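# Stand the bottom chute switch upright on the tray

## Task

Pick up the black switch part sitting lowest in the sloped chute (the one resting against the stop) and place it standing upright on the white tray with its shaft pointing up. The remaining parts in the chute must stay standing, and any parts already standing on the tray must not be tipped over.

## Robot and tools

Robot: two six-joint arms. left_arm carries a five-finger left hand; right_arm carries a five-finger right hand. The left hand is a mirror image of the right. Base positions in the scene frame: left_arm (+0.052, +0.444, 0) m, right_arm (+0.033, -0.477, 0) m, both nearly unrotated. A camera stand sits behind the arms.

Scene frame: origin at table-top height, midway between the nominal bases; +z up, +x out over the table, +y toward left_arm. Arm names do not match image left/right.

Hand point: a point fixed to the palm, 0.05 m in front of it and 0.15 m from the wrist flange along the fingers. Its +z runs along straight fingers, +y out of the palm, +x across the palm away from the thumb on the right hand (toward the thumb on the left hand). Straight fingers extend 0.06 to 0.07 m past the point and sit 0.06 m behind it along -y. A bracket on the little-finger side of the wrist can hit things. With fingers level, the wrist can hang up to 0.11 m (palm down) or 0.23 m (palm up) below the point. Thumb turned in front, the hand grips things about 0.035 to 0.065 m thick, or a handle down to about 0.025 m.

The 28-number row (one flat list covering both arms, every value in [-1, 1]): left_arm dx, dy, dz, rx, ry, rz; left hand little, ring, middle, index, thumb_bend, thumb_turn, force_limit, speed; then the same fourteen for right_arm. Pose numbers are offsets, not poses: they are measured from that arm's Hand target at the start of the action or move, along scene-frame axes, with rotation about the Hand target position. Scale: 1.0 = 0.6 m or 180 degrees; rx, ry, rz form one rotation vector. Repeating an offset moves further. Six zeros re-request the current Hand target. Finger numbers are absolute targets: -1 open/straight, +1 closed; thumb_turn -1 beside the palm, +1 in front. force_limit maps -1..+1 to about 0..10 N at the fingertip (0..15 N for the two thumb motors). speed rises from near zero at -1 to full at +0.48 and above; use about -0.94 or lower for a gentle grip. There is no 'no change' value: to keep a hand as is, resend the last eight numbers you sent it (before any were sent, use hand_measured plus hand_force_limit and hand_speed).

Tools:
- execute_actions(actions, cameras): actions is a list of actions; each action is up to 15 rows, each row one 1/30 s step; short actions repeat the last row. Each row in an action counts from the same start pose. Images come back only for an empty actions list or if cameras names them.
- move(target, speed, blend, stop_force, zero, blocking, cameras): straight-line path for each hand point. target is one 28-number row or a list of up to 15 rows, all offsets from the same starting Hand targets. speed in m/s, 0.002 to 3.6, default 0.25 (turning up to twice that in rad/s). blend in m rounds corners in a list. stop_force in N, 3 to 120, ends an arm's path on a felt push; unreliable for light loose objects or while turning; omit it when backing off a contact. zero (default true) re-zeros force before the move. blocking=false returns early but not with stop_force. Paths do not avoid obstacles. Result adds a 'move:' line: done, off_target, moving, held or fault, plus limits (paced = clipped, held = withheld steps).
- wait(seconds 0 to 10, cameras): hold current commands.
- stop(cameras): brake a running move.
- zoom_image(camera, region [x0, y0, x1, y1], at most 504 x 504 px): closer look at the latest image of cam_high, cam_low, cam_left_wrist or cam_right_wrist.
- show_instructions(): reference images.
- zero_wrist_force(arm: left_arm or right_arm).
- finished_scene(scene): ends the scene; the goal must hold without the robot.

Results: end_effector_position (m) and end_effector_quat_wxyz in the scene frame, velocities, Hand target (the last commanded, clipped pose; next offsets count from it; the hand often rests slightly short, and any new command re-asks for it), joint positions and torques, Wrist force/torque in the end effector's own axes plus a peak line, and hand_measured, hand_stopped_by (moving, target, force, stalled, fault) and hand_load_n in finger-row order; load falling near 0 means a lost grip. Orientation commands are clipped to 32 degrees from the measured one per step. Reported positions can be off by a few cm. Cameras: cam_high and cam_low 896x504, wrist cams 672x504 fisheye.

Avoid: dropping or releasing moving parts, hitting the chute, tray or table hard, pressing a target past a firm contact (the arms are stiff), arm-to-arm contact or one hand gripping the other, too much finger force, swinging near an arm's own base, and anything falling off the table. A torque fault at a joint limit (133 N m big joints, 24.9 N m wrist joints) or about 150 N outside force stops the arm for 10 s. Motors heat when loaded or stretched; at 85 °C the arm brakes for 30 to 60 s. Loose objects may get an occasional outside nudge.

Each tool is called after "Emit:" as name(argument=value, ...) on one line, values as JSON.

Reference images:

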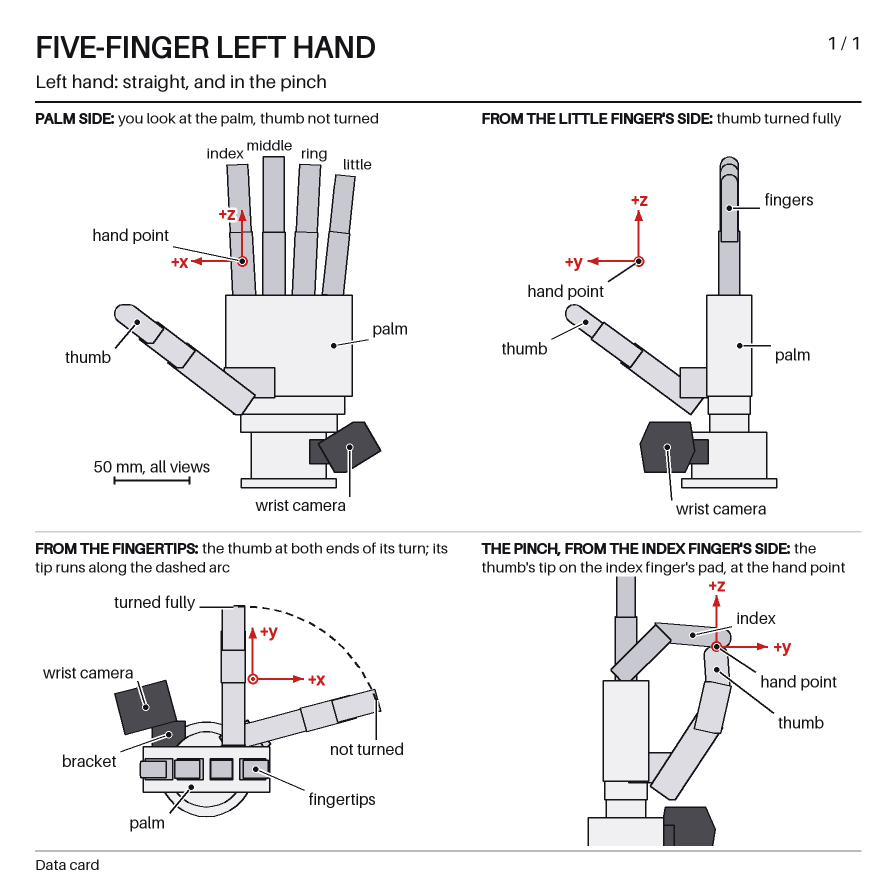

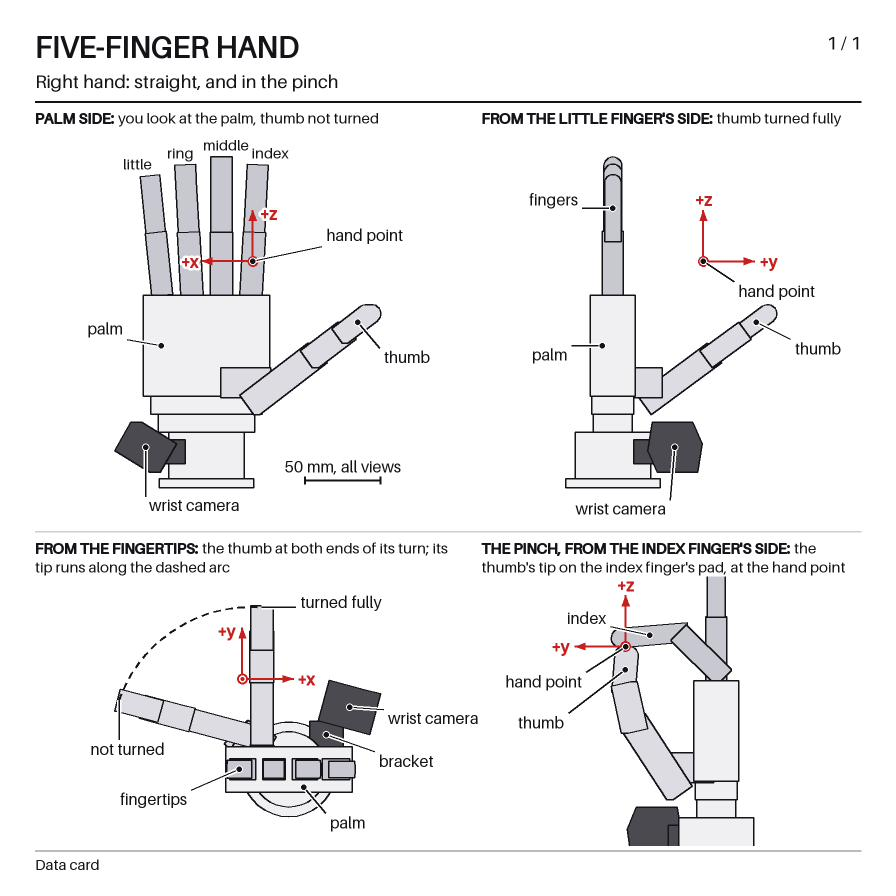

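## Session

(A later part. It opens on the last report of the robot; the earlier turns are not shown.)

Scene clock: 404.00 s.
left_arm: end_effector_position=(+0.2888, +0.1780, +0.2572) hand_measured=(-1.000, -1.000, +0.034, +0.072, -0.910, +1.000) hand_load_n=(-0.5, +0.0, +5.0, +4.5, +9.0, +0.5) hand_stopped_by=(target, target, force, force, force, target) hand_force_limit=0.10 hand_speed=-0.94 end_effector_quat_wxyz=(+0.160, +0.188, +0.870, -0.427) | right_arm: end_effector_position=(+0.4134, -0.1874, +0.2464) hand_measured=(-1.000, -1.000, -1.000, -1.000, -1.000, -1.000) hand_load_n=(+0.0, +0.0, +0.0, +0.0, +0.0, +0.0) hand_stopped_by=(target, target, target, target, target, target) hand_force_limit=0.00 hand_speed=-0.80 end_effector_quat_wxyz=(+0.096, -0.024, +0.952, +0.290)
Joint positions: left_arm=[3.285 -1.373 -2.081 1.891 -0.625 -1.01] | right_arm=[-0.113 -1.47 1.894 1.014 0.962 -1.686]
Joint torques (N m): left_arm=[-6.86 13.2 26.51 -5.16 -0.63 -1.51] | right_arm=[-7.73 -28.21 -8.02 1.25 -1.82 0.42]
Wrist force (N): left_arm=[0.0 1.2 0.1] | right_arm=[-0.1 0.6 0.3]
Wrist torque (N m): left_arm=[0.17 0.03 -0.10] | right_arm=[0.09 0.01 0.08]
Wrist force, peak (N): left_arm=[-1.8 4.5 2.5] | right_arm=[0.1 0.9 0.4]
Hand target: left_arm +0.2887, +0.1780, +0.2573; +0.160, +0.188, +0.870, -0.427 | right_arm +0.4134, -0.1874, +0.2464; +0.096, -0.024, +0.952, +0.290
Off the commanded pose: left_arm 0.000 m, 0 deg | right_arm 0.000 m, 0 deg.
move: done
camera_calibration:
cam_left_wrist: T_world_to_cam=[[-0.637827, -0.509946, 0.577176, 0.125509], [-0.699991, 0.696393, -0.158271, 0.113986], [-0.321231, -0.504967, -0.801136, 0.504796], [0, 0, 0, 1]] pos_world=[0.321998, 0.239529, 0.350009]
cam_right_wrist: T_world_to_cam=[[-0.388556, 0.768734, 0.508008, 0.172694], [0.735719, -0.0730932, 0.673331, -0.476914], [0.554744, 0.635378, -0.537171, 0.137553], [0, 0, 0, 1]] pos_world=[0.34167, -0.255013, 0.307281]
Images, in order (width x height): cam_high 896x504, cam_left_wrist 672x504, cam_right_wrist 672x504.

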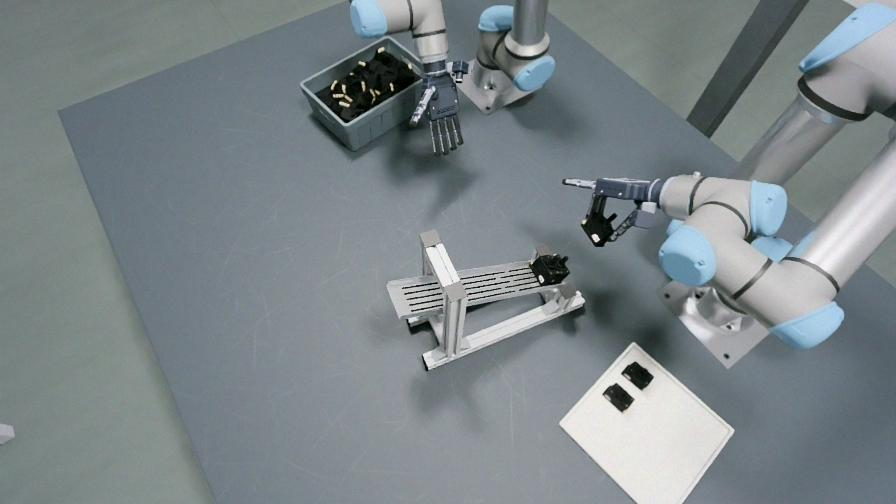

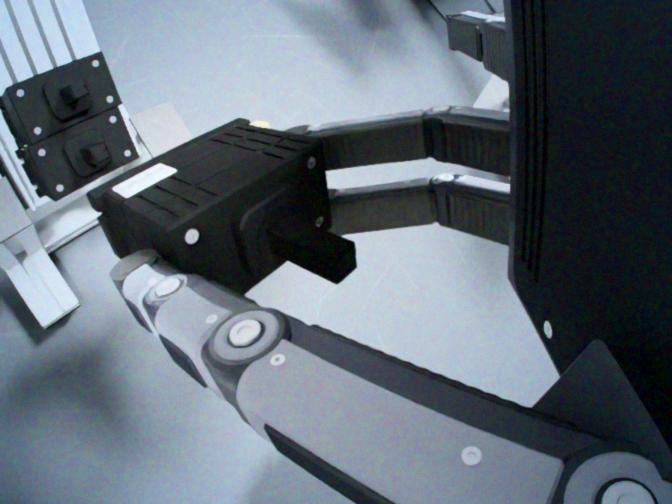

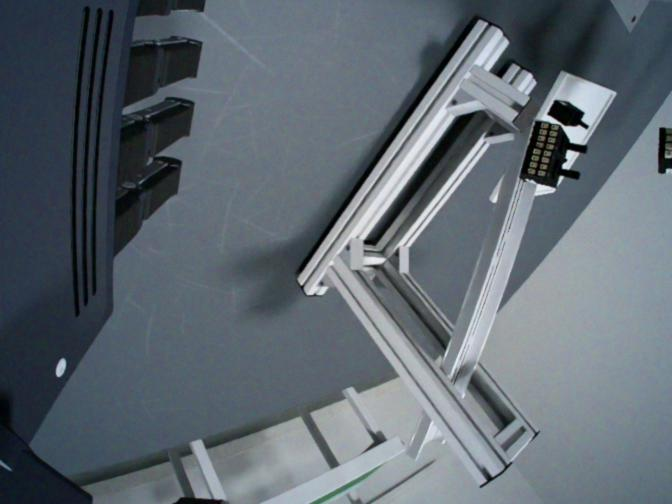

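Emit:
move(target=[[0.16,0.70,-0.06,0.0155,0.1444,0.067,-1,-1,0.42,0.42,-0.8,1,0.1,-0.94,0,0,0,0,0,0,-1,-1,-1,-1,-1,-1,0,-0.8],[0.1605,0.7033,-0.2288,0.0155,0.1444,0.067,-1,-1,0.42,0.42,-0.8,1,0.1,-0.94,0,0,0,0,0,0,-1,-1,-1,-1,-1,-1,0,-0.8]], speed=[0.3,0.2], blend=[0.03,0], cameras=["cam_high","cam_left_wrist"])

Scene clock: 451.13 s.
left_arm: end_effector_position=(+0.3850, +0.6000, +0.1201) hand_measured=(-1.000, -1.000, +0.034, +0.072, -0.910, +1.000) hand_load_n=(+0.0, +0.0, +5.0, +4.5, +8.5, +0.5) hand_stopped_by=(target, target, force, force, force, target) hand_force_limit=0.10 hand_speed=-0.94 end_effector_quat_wxyz=(-0.001, -0.001, +0.908, -0.418) | right_arm: end_effector_position=(+0.4134, -0.1874, +0.2464) hand_measured=(-1.000, -1.000, -1.000, -1.000, -1.000, -1.000) hand_load_n=(+0.0, +0.0, +0.0, +0.0, +0.0, +0.0) hand_stopped_by=(target, target, target, target, target, target) hand_force_limit=0.00 hand_speed=-0.80 end_effector_quat_wxyz=(+0.096, -0.024, +0.952, +0.290)
Joint positions: left_arm=[4.129 -2.153 -1.709 1.519 -1.137 -0.411] | right_arm=[-0.113 -1.47 1.894 1.014 0.962 -1.686]
Joint torques (N m): left_arm=[0.92 28.69 19.83 -0.42 -1.47 -0.74] | right_arm=[-7.68 -28.22 -7.72 1.22 -1.77 0.38]
Wrist force (N): left_arm=[-0.4 0.6 0.6] | right_arm=[-0.2 0.8 0.5]
Wrist torque (N m): left_arm=[0.05 0.10 -0.07] | right_arm=[0.10 0.00 0.09]
Wrist force, peak (N): left_arm=[-0.4 2.6 1.8] | right_arm=[-0.1 0.8 0.5]
Hand target: left_arm +0.3850, +0.6000, +0.1200; -0.001, -0.001, +0.908, -0.418 | right_arm +0.4134, -0.1874, +0.2464; +0.096, -0.024, +0.952, +0.290
Off the commanded pose: left_arm 0.000 m, 0 deg | right_arm 0.000 m, 0 deg.
move: done
camera_calibration:
cam_left_wrist: T_world_to_cam=[[-0.208477, -0.633605, 0.745038, 0.369873], [-0.816747, 0.531844, 0.223755, -0.036391], [-0.538017, -0.56186, -0.628372, 0.735717], [0, 0, 0, 1]] pos_world=[0.443216, 0.667077, 0.194878]
Images, in order (width x height): cam_high 896x504, cam_left_wrist 672x504.

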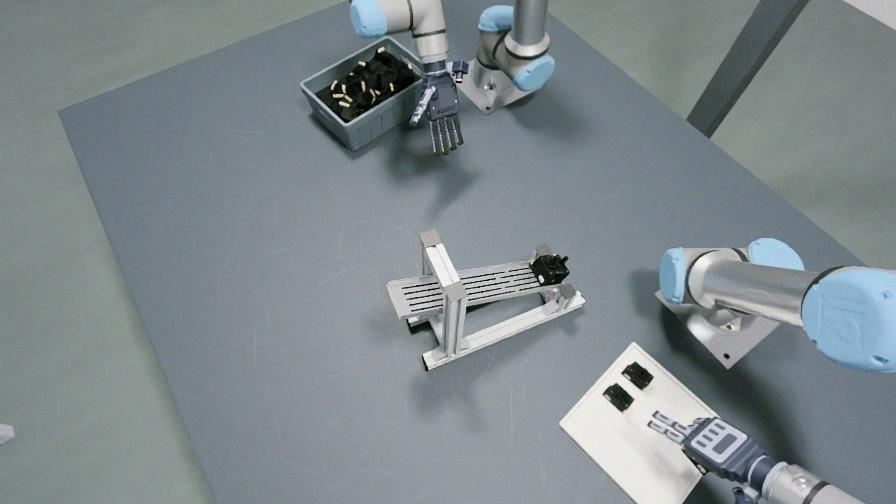

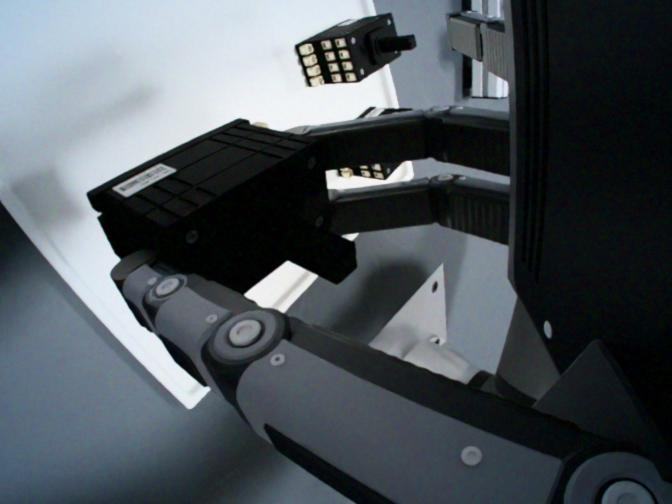

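Emit:
move(target=[0,-0.0267,-0.1,0,0,0,-1,-1,0.42,0.42,-0.8,1,0.1,-0.94,0,0,0,0,0,0,-1,-1,-1,-1,-1,-1,0,-0.8], speed=0.15)

Emit:
move(target=[0,0,-0.0417,0,0,0,-1,-1,0.42,0.42,-0.8,1,0.1,-0.94,0,0,0,0,0,0,-1,-1,-1,-1,-1,-1,0,-0.8], speed=0.03, stop_force=4, cameras=["cam_high","cam_left_wrist","cam_low"])

Scene clock: 486.23 s.
left_arm: end_effector_position=(+0.3850, +0.5839, +0.0601) hand_measured=(-1.000, -1.000, +0.034, +0.072, -0.910, +1.000) hand_load_n=(+0.0, +0.0, +5.0, +4.5, +8.5, +0.5) hand_stopped_by=(target, target, force, force, force, target) hand_force_limit=0.10 hand_speed=-0.94 end_effector_quat_wxyz=(-0.001, -0.001, +0.908, -0.418) | right_arm: end_effector_position=(+0.4134, -0.1874, +0.2464) hand_measured=(-1.000, -1.000, -1.000, -1.000, -1.000, -1.000) hand_load_n=(-0.5, +0.0, +0.0, +0.0, -0.5, +0.0) hand_stopped_by=(target, target, target, target, target, target) hand_force_limit=0.00 hand_speed=-0.80 end_effector_quat_wxyz=(+0.096, -0.024, +0.952, +0.290)
Joint positions: left_arm=[4.108 -2.236 -1.765 1.666 -1.123 -0.427] | right_arm=[-0.113 -1.47 1.894 1.014 0.962 -1.686]
Joint torques (N m): left_arm=[6.78 29.45 19.14 -0.88 -1.64 2.22] | right_arm=[-7.72 -27.98 -7.43 1.14 -1.57 0.45]
Wrist force (N): left_arm=[-0.2 1.1 0.7] | right_arm=[-0.4 0.3 0.2]
Wrist torque (N m): left_arm=[0.14 0.07 0.05] | right_arm=[0.05 0.03 0.07]
Wrist force, peak (N): left_arm=[-0.2 2.2 1.9] | right_arm=[-0.1 0.9 0.4]
Hand target: left_arm +0.3850, +0.5840, +0.0600; -0.001, -0.001, +0.908, -0.418 | right_arm +0.4134, -0.1874, +0.2464; +0.096, -0.024, +0.952, +0.290
Off the commanded pose: left_arm 0.000 m, 0 deg | right_arm 0.000 m, 0 deg.
move: done

Scene clock: 487.90 s.
left_arm: end_effector_position=(+0.3850, +0.5840, +0.0461) hand_measured=(-1.000, -1.000, +0.034, +0.072, -0.910, +1.000) hand_load_n=(+0.0, +0.0, +5.5, +5.0, +9.0, +0.0) hand_stopped_by=(target, target, force, force, force, target) hand_force_limit=0.10 hand_speed=-0.94 end_effector_quat_wxyz=(-0.001, -0.001, +0.908, -0.418) | right_arm: end_effector_position=(+0.4134, -0.1874, +0.2464) hand_measured=(-1.000, -1.000, -1.000, -1.000, -1.000, -1.000) hand_load_n=(+0.0, +0.0, +0.0, +0.0, +0.0, +0.0) hand_stopped_by=(target, target, target, target, target, target) hand_force_limit=0.00 hand_speed=-0.80 end_effector_quat_wxyz=(+0.096, -0.024, +0.952, +0.290)
Joint positions: left_arm=[4.109 -2.262 -1.768 1.695 -1.123 -0.427] | right_arm=[-0.113 -1.47 1.894 1.014 0.962 -1.686]
Joint torques (N m): left_arm=[-1.49 30.85 18.47 -0.33 -1.41 2.13] | right_arm=[-7.75 -27.6 -7.62 1.3 -1.78 0.4]
Wrist force (N): left_arm=[-0.3 1.3 0.8] | right_arm=[-0.1 0.4 0.3]
Wrist torque (N m): left_arm=[0.16 0.09 0.03] | right_arm=[0.07 0.00 0.08]
Wrist force, peak (N): left_arm=[-1.3 -1.9 -3.9] | right_arm=[0.1 0.9 0.1]
Hand target: left_arm +0.3850, +0.5840, +0.0461; -0.001, -0.001, +0.908, -0.418 (not the last commanded pose) | right_arm +0.4134, -0.1874, +0.2464; +0.096, -0.024, +0.952, +0.290
Off the commanded pose: left_arm 0.011 m, 0 deg | right_arm 0.000 m, 0 deg.
move: contact (left_arm)
camera_calibration:
cam_left_wrist: T_world_to_cam=[[-0.208449, -0.633767, 0.744908, 0.414998], [-0.816804, 0.531727, 0.223826, -0.0111489], [-0.537941, -0.561787, -0.628502, 0.680217], [0, 0, 0, 1]] pos_world=[0.443316, 0.651078, 0.120878]
Images, in order (width x height): cam_high 896x504, cam_low 896x504, cam_left_wrist 672x504.

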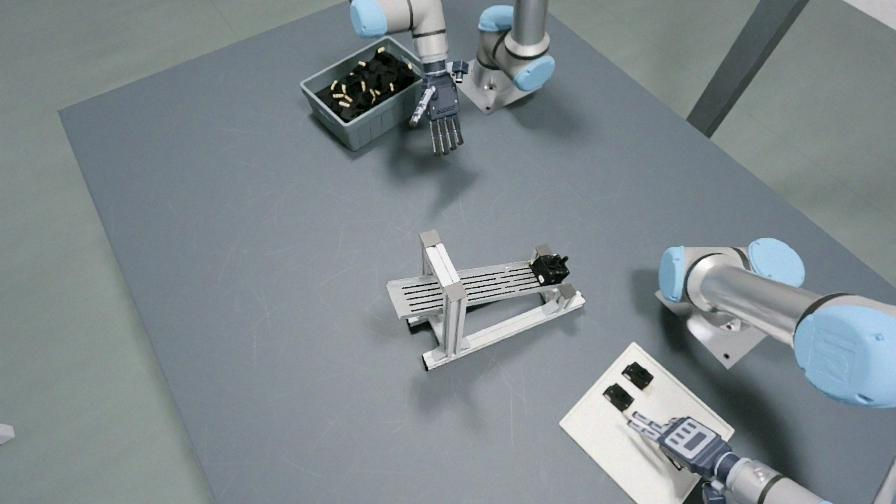

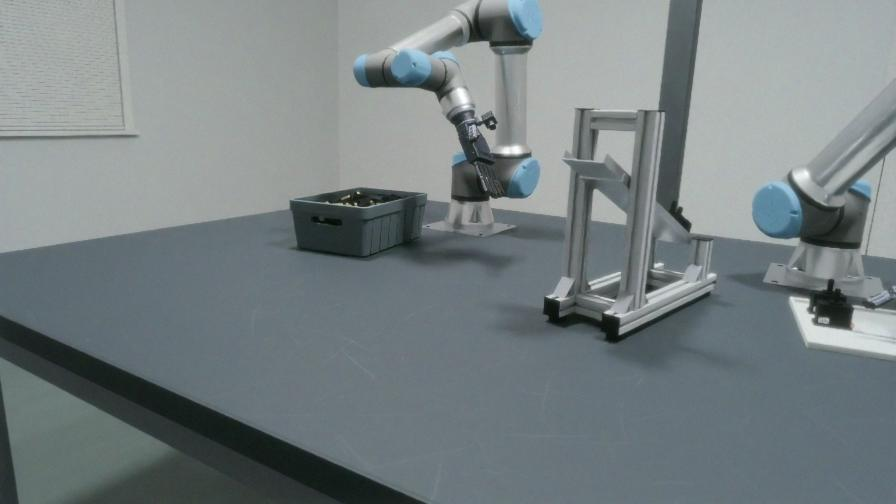

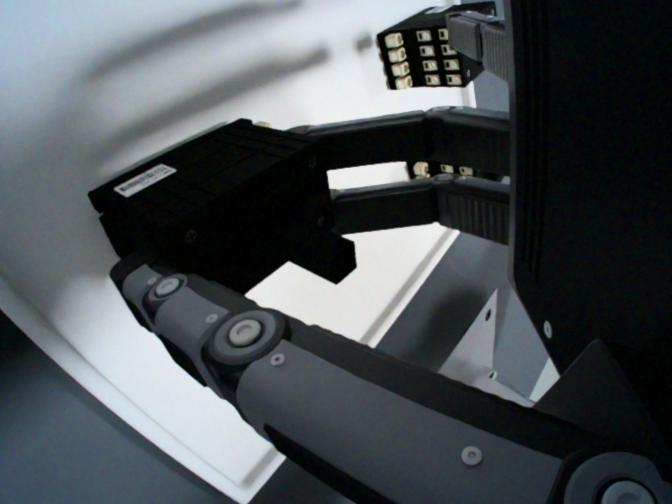

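Emit:
zoom_image(camera="cam_left_wrist", region=[60, 0, 564, 300])

Emit:
zoom_image(camera="cam_high", region=[540, 330, 760, 504])

Scaled by 1.000.

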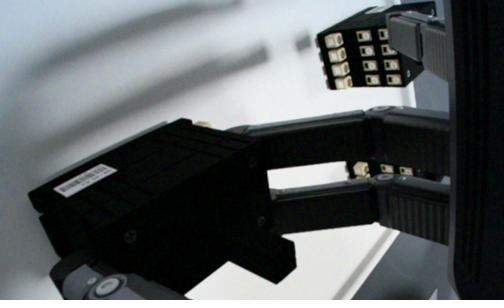

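Scaled by 2.291 from the camera's 896x504 image, which has a finer 1280x720 frame.

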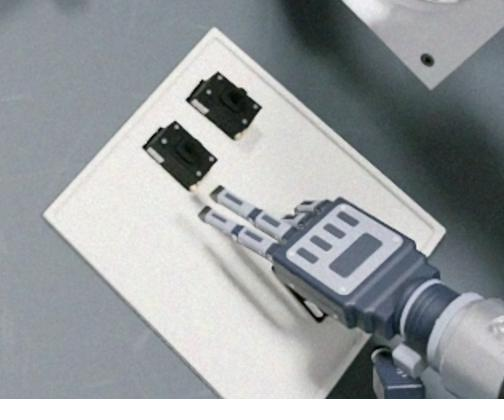

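Emit:
move(target=[[0,0,0.008,0,0,0,-1,-1,0.42,0.42,-0.8,1,0.1,-0.94,0,0,0,0,0,0,-1,-1,-1,-1,-1,-1,0,-0.8],[0,0.012,0.008,0,0,0,-1,-1,0.42,0.42,-0.8,1,0.1,-0.94,0,0,0,0,0,0,-1,-1,-1,-1,-1,-1,0,-0.8]], speed=0.05, blend=[0.003,0])

Emit:
move(target=[0,0,-0.022,0,0,0,-1,-1,0.42,0.42,-0.8,1,0.1,-0.94,0,0,0,0,0,0,-1,-1,-1,-1,-1,-1,0,-0.8], speed=0.02, stop_force=3)

Scene clock: 511.33 s.
left_arm: end_effector_position=(+0.3850, +0.5913, +0.0509) hand_measured=(-1.000, -1.000, +0.034, +0.072, -0.910, +1.000) hand_load_n=(+0.0, +0.0, +5.5, +5.0, +8.5, +0.5) hand_stopped_by=(target, target, force, force, force, target) hand_force_limit=0.10 hand_speed=-0.94 end_effector_quat_wxyz=(-0.001, -0.001, +0.908, -0.418) | right_arm: end_effector_position=(+0.4134, -0.1874, +0.2464) hand_measured=(-1.000, -1.000, -1.000, -1.000, -1.000, -1.000) hand_load_n=(+0.0, +0.0, +0.0, +0.0, +0.0, +0.0) hand_stopped_by=(target, target, target, target, target, target) hand_force_limit=0.00 hand_speed=-0.80 end_effector_quat_wxyz=(+0.096, -0.024, +0.952, +0.290)
Joint positions: left_arm=[4.118 -2.261 -1.753 1.675 -1.13 -0.419] | right_arm=[-0.113 -1.47 1.894 1.014 0.962 -1.686]
Joint torques (N m): left_arm=[-4.98 45.97 0.01 -0.75 2.36 -1.51] | right_arm=[-7.28 -28.1 -7.15 1.31 -1.68 0.35]
Wrist force (N): left_arm=[-0.3 1.2 0.8] | right_arm=[-0.2 0.5 0.0]
Wrist torque (N m): left_arm=[0.13 0.08 -0.09] | right_arm=[0.10 0.02 0.08]
Wrist force, peak (N): left_arm=[-0.2 1.5 0.8] | right_arm=[0.0 0.8 0.5]
Hand target: left_arm +0.3850, +0.5912, +0.0509; -0.001, -0.001, +0.908, -0.418 | right_arm +0.4134, -0.1874, +0.2464; +0.096, -0.024, +0.952, +0.290
Off the commanded pose: left_arm 0.000 m, 0 deg | right_arm 0.000 m, 0 deg.
move: done; blend cut to 0.0024 m at target 1

Scene clock: 512.47 s.
left_arm: end_effector_position=(+0.3850, +0.5912, +0.0450) hand_measured=(-1.000, -1.000, +0.034, +0.072, -0.910, +1.000) hand_load_n=(+0.0, -0.5, +5.5, +5.0, +9.0, -0.5) hand_stopped_by=(target, target, force, force, force, target) hand_force_limit=0.10 hand_speed=-0.94 end_effector_quat_wxyz=(-0.001, -0.001, +0.908, -0.418) | right_arm: end_effector_position=(+0.4134, -0.1874, +0.2464) hand_measured=(-1.000, -1.000, -1.000, -1.000, -1.000, -1.000) hand_load_n=(+0.0, +0.0, +0.0, +0.0, +0.0, +0.0) hand_stopped_by=(target, target, target, target, target, target) hand_force_limit=0.00 hand_speed=-0.80 end_effector_quat_wxyz=(+0.096, -0.024, +0.952, +0.290)
Joint positions: left_arm=[4.118 -2.271 -1.754 1.687 -1.129 -0.42] | right_arm=[-0.113 -1.47 1.894 1.014 0.962 -1.686]
Joint torques (N m): left_arm=[-3.68 37.39 13.82 -4.75 -1.45 -1.33] | right_arm=[-7.27 -27.95 -6.92 1.21 -1.72 0.4]
Wrist force (N): left_arm=[-0.2 1.1 0.7] | right_arm=[0.1 0.6 0.3]
Wrist torque (N m): left_arm=[0.15 0.07 -0.05] | right_arm=[0.09 -0.04 0.10]
Wrist force, peak (N): left_arm=[-2.3 -6.1 -5.7] | right_arm=[-0.1 0.7 0.5]
Hand target: left_arm +0.3850, +0.5912, +0.0450; -0.001, -0.001, +0.908, -0.418 (not the last commanded pose) | right_arm +0.4134, -0.1874, +0.2464; +0.096, -0.024, +0.952, +0.290
Off the commanded pose: left_arm 0.007 m, 0 deg | right_arm 0.000 m, 0 deg.
move: contact (left_arm)

Emit:
move(target=[0,0,-0.0017,0,0,0,-1,-1,0.42,0.42,-0.8,1,0.1,-0.94,0,0,0,0,0,0,-1,-1,-1,-1,-1,-1,0,-0.8], speed=0.02)

Emit:
move(target=[0,0,0,0,0,0,-1,-1,-0.1,-0.1,-1,1,0.1,-0.85,0,0,0,0,0,0,-1,-1,-1,-1,-1,-1,0,-0.8], cameras=["cam_left_wrist","cam_high"])

Scene clock: 522.90 s.
left_arm: end_effector_position=(+0.3850, +0.5912, +0.0439) hand_measured=(-1.000, -1.000, +0.034, +0.072, -0.910, +1.000) hand_load_n=(+0.0, +0.0, +4.5, +4.0, +9.5, -1.5) hand_stopped_by=(target, target, force, force, force, target) hand_force_limit=0.10 hand_speed=-0.94 end_effector_quat_wxyz=(-0.001, -0.001, +0.909, -0.418) | right_arm: end_effector_position=(+0.4134, -0.1874, +0.2464) hand_measured=(-1.000, -1.000, -1.000, -1.000, -1.000, -1.000) hand_load_n=(+0.0, +0.0, -0.5, +0.0, +0.0, +0.0) hand_stopped_by=(target, target, target, target, target, target) hand_force_limit=0.00 hand_speed=-0.80 end_effector_quat_wxyz=(+0.096, -0.024, +0.952, +0.290)
Joint positions: left_arm=[4.118 -2.273 -1.754 1.689 -1.129 -0.42] | right_arm=[-0.113 -1.47 1.894 1.014 0.962 -1.686]
Joint torques (N m): left_arm=[3.89 30.58 0.92 0.65 -1.5 -0.47] | right_arm=[-7.07 -28.03 -7.15 1.17 -1.75 0.38]
Wrist force (N): left_arm=[-3.2 -6.1 -4.7] | right_arm=[0.1 0.2 0.2]
Wrist torque (N m): left_arm=[-0.16 0.01 0.10] | right_arm=[0.04 -0.03 0.09]
Wrist force, peak (N): left_arm=[-2.7 -7.6 -5.4] | right_arm=[0.2 1.0 0.1]
Hand target: left_arm +0.3850, +0.5912, +0.0439; -0.001, -0.001, +0.908, -0.418 | right_arm +0.4134, -0.1874, +0.2464; +0.096, -0.024, +0.952, +0.290
Off the commanded pose: left_arm 0.000 m, 0 deg | right_arm 0.000 m, 0 deg.
move: done

Scene clock: 523.60 s.
left_arm: end_effector_position=(+0.3850, +0.5912, +0.0439) hand_measured=(-1.000, -1.000, -0.100, -0.100, -1.000, +1.000) hand_load_n=(+0.0, -0.5, +0.0, +0.0, +0.0, +0.0) hand_stopped_by=(target, target, target, target, target, target) hand_force_limit=0.10 hand_speed=-0.85 end_effector_quat_wxyz=(-0.001, -0.001, +0.909, -0.418) | right_arm: end_effector_position=(+0.4134, -0.1874, +0.2464) hand_measured=(-1.000, -1.000, -1.000, -1.000, -1.000, -1.000) hand_load_n=(+0.0, +0.0, +0.0, +0.0, +0.0, +0.5) hand_stopped_by=(target, target, target, target, target, target) hand_force_limit=0.00 hand_speed=-0.80 end_effector_quat_wxyz=(+0.096, -0.024, +0.952, +0.290)
Joint positions: left_arm=[4.118 -2.273 -1.754 1.689 -1.129 -0.42] | right_arm=[-0.113 -1.47 1.894 1.014 0.962 -1.686]
Joint torques (N m): left_arm=[5 36.21 -0.54 -5.2 -1.3 -0.34] | right_arm=[-7.74 -28.06 -7.65 1.18 -1.72 0.42]
Wrist force (N): left_arm=[-0.2 0.5 0.4] | right_arm=[0.0 0.6 0.4]
Wrist torque (N m): left_arm=[0.09 0.06 -0.04] | right_arm=[0.09 -0.02 0.09]
Wrist force, peak (N): left_arm=[-2.7 -7.3 -5.2] | right_arm=[0.1 0.8 0.4]
Hand target: left_arm +0.3850, +0.5912, +0.0439; -0.001, -0.001, +0.908, -0.418 | right_arm +0.4134, -0.1874, +0.2464; +0.096, -0.024, +0.952, +0.290
Off the commanded pose: left_arm 0.000 m, 0 deg | right_arm 0.000 m, 0 deg.
move: done
camera_calibration:
cam_left_wrist: T_world_to_cam=[[-0.208522, -0.633845, 0.744821, 0.421294], [-0.816787, 0.531744, 0.223846, -0.0145056], [-0.537938, -0.561684, -0.628597, 0.682821], [0, 0, 0, 1]] pos_world=[0.443316, 0.658278, 0.118678]
Images, in order (width x height): cam_high 896x504, cam_left_wrist 672x504.

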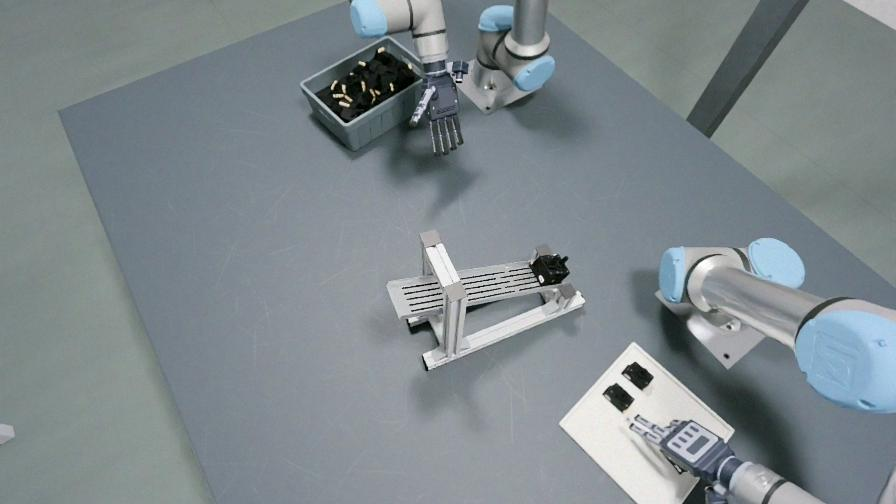

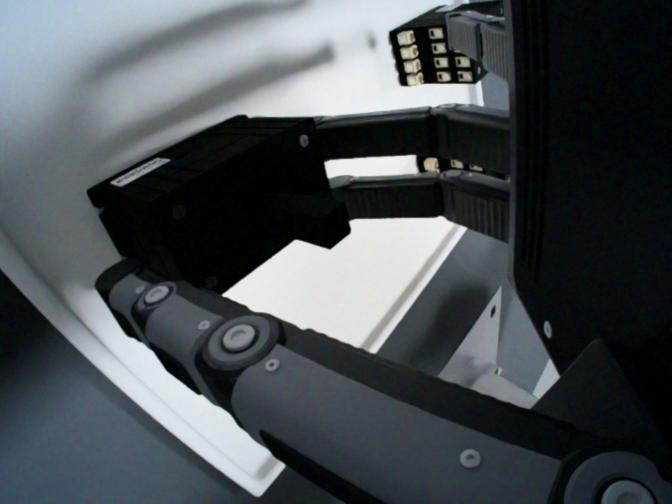

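Emit:
move(target=[[0,0,0.2,0,0,0,-1,-1,-0.1,-0.1,-1,1,0.1,-0.85,0,0,0,0,0,0,-1,-1,-1,-1,-1,-1,0,-0.8],[-0.15,0,0.5,0,0,0,-1,-1,-0.1,-0.1,-1,1,0.1,-0.85,0,0,0,0,0,0,-1,-1,-1,-1,-1,-1,0,-0.8]], speed=[0.12,0.3], blend=[0.02,0], cameras=["cam_left_wrist","cam_high","cam_low"])

Scene clock: 540.17 s.
left_arm: end_effector_position=(+0.2951, +0.5912, +0.3439) hand_measured=(-1.000, -1.000, -0.100, -0.100, -1.000, +1.000) hand_load_n=(+0.0, +0.0, +0.0, +0.0, +0.0, +0.0) hand_stopped_by=(target, target, target, target, target, target) hand_force_limit=0.10 hand_speed=-0.85 end_effector_quat_wxyz=(-0.001, -0.001, +0.909, -0.418) end_effector_velocity=(+0.000, -0.001, +0.002) end_effector_angular_velocity=(-0.004, +0.002, +0.000) | right_arm: end_effector_position=(+0.4134, -0.1874, +0.2464) hand_measured=(-1.000, -1.000, -1.000, -1.000, -1.000, -1.000) hand_load_n=(+0.0, +0.0, +0.0, +0.5, -0.5, +0.0) hand_stopped_by=(target, target, target, target, target, target) hand_force_limit=0.00 hand_speed=-0.80 end_effector_quat_wxyz=(+0.096, -0.024, +0.952, +0.290)
Joint positions: left_arm=[4.307 -1.74 -1.665 1.014 -1.265 -0.277] | right_arm=[-0.113 -1.47 1.894 1.014 0.962 -1.686]
Joint velocities: left_arm=[0 0.001 0.001 -0.006 -0.001 0] | right_arm=[within noise]
Joint torques (N m): left_arm=[6.52 32.26 13.02 -5.3 0.54 0.52] | right_arm=[-7.06 -27.99 -7.3 1.06 -1.74 0.38]
Wrist force (N): left_arm=[-0.4 0.8 0.3] | right_arm=[0.1 0.4 0.2]
Wrist torque (N m): left_arm=[0.19 0.08 0.10] | right_arm=[0.07 -0.04 0.10]
Wrist force, peak (N): left_arm=[-1.3 1.6 0.7] | right_arm=[0.1 0.8 0.4]
Hand target: left_arm +0.2950, +0.5912, +0.3439; -0.001, -0.001, +0.908, -0.418 | right_arm +0.4134, -0.1874, +0.2464; +0.096, -0.024, +0.952, +0.290
Off the commanded pose: left_arm 0.000 m, 0 deg | right_arm 0.000 m, 0 deg.
move: done
camera_calibration:
cam_left_wrist: T_world_to_cam=[[-0.208465, -0.633902, 0.744789, 0.179111], [-0.816849, 0.531644, 0.223857, -0.155087], [-0.537866, -0.561714, -0.628631, 0.822995], [0, 0, 0, 1]] pos_world=[0.353316, 0.658278, 0.418678]
Images, in order (width x height): cam_high 896x504, cam_low 896x504, cam_left_wrist 672x504.

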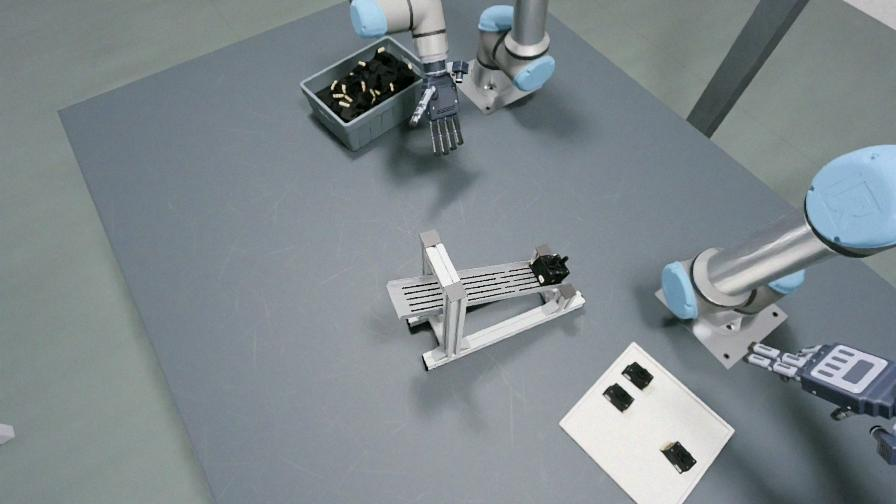

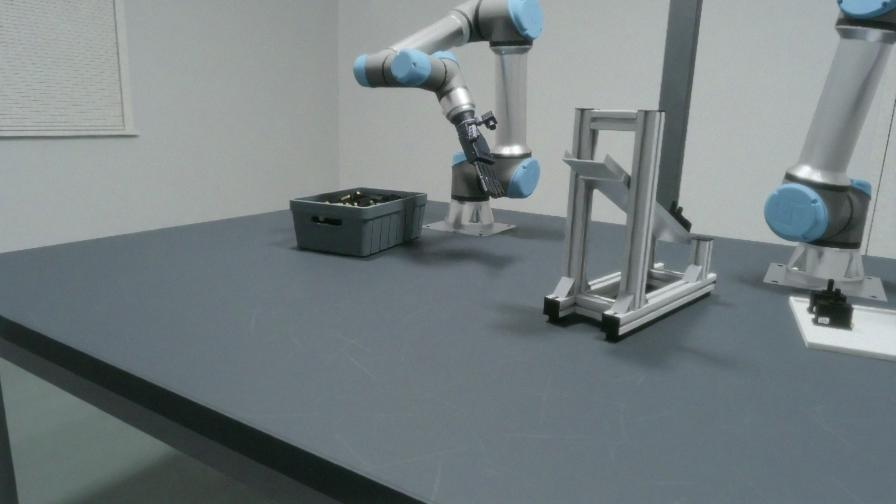

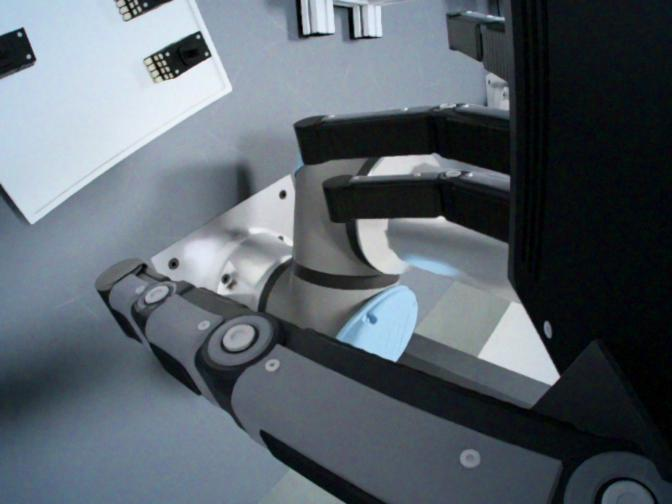

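Emit:
zoom_image(camera="cam_high", region=[500, 230, 740, 504])

Scaled by 1.839 from the camera's 896x504 image, which has a finer 1280x720 frame.

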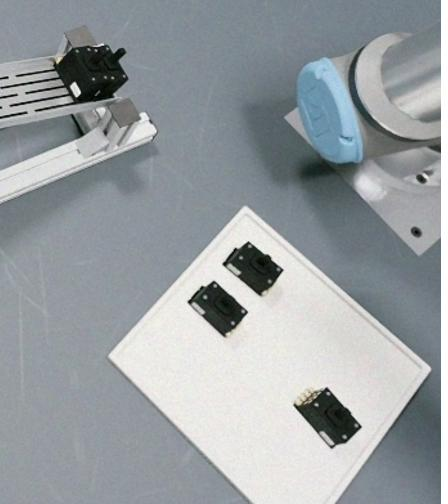

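Emit:
finished_scene(scene=2)

The scene is finished: the task was done.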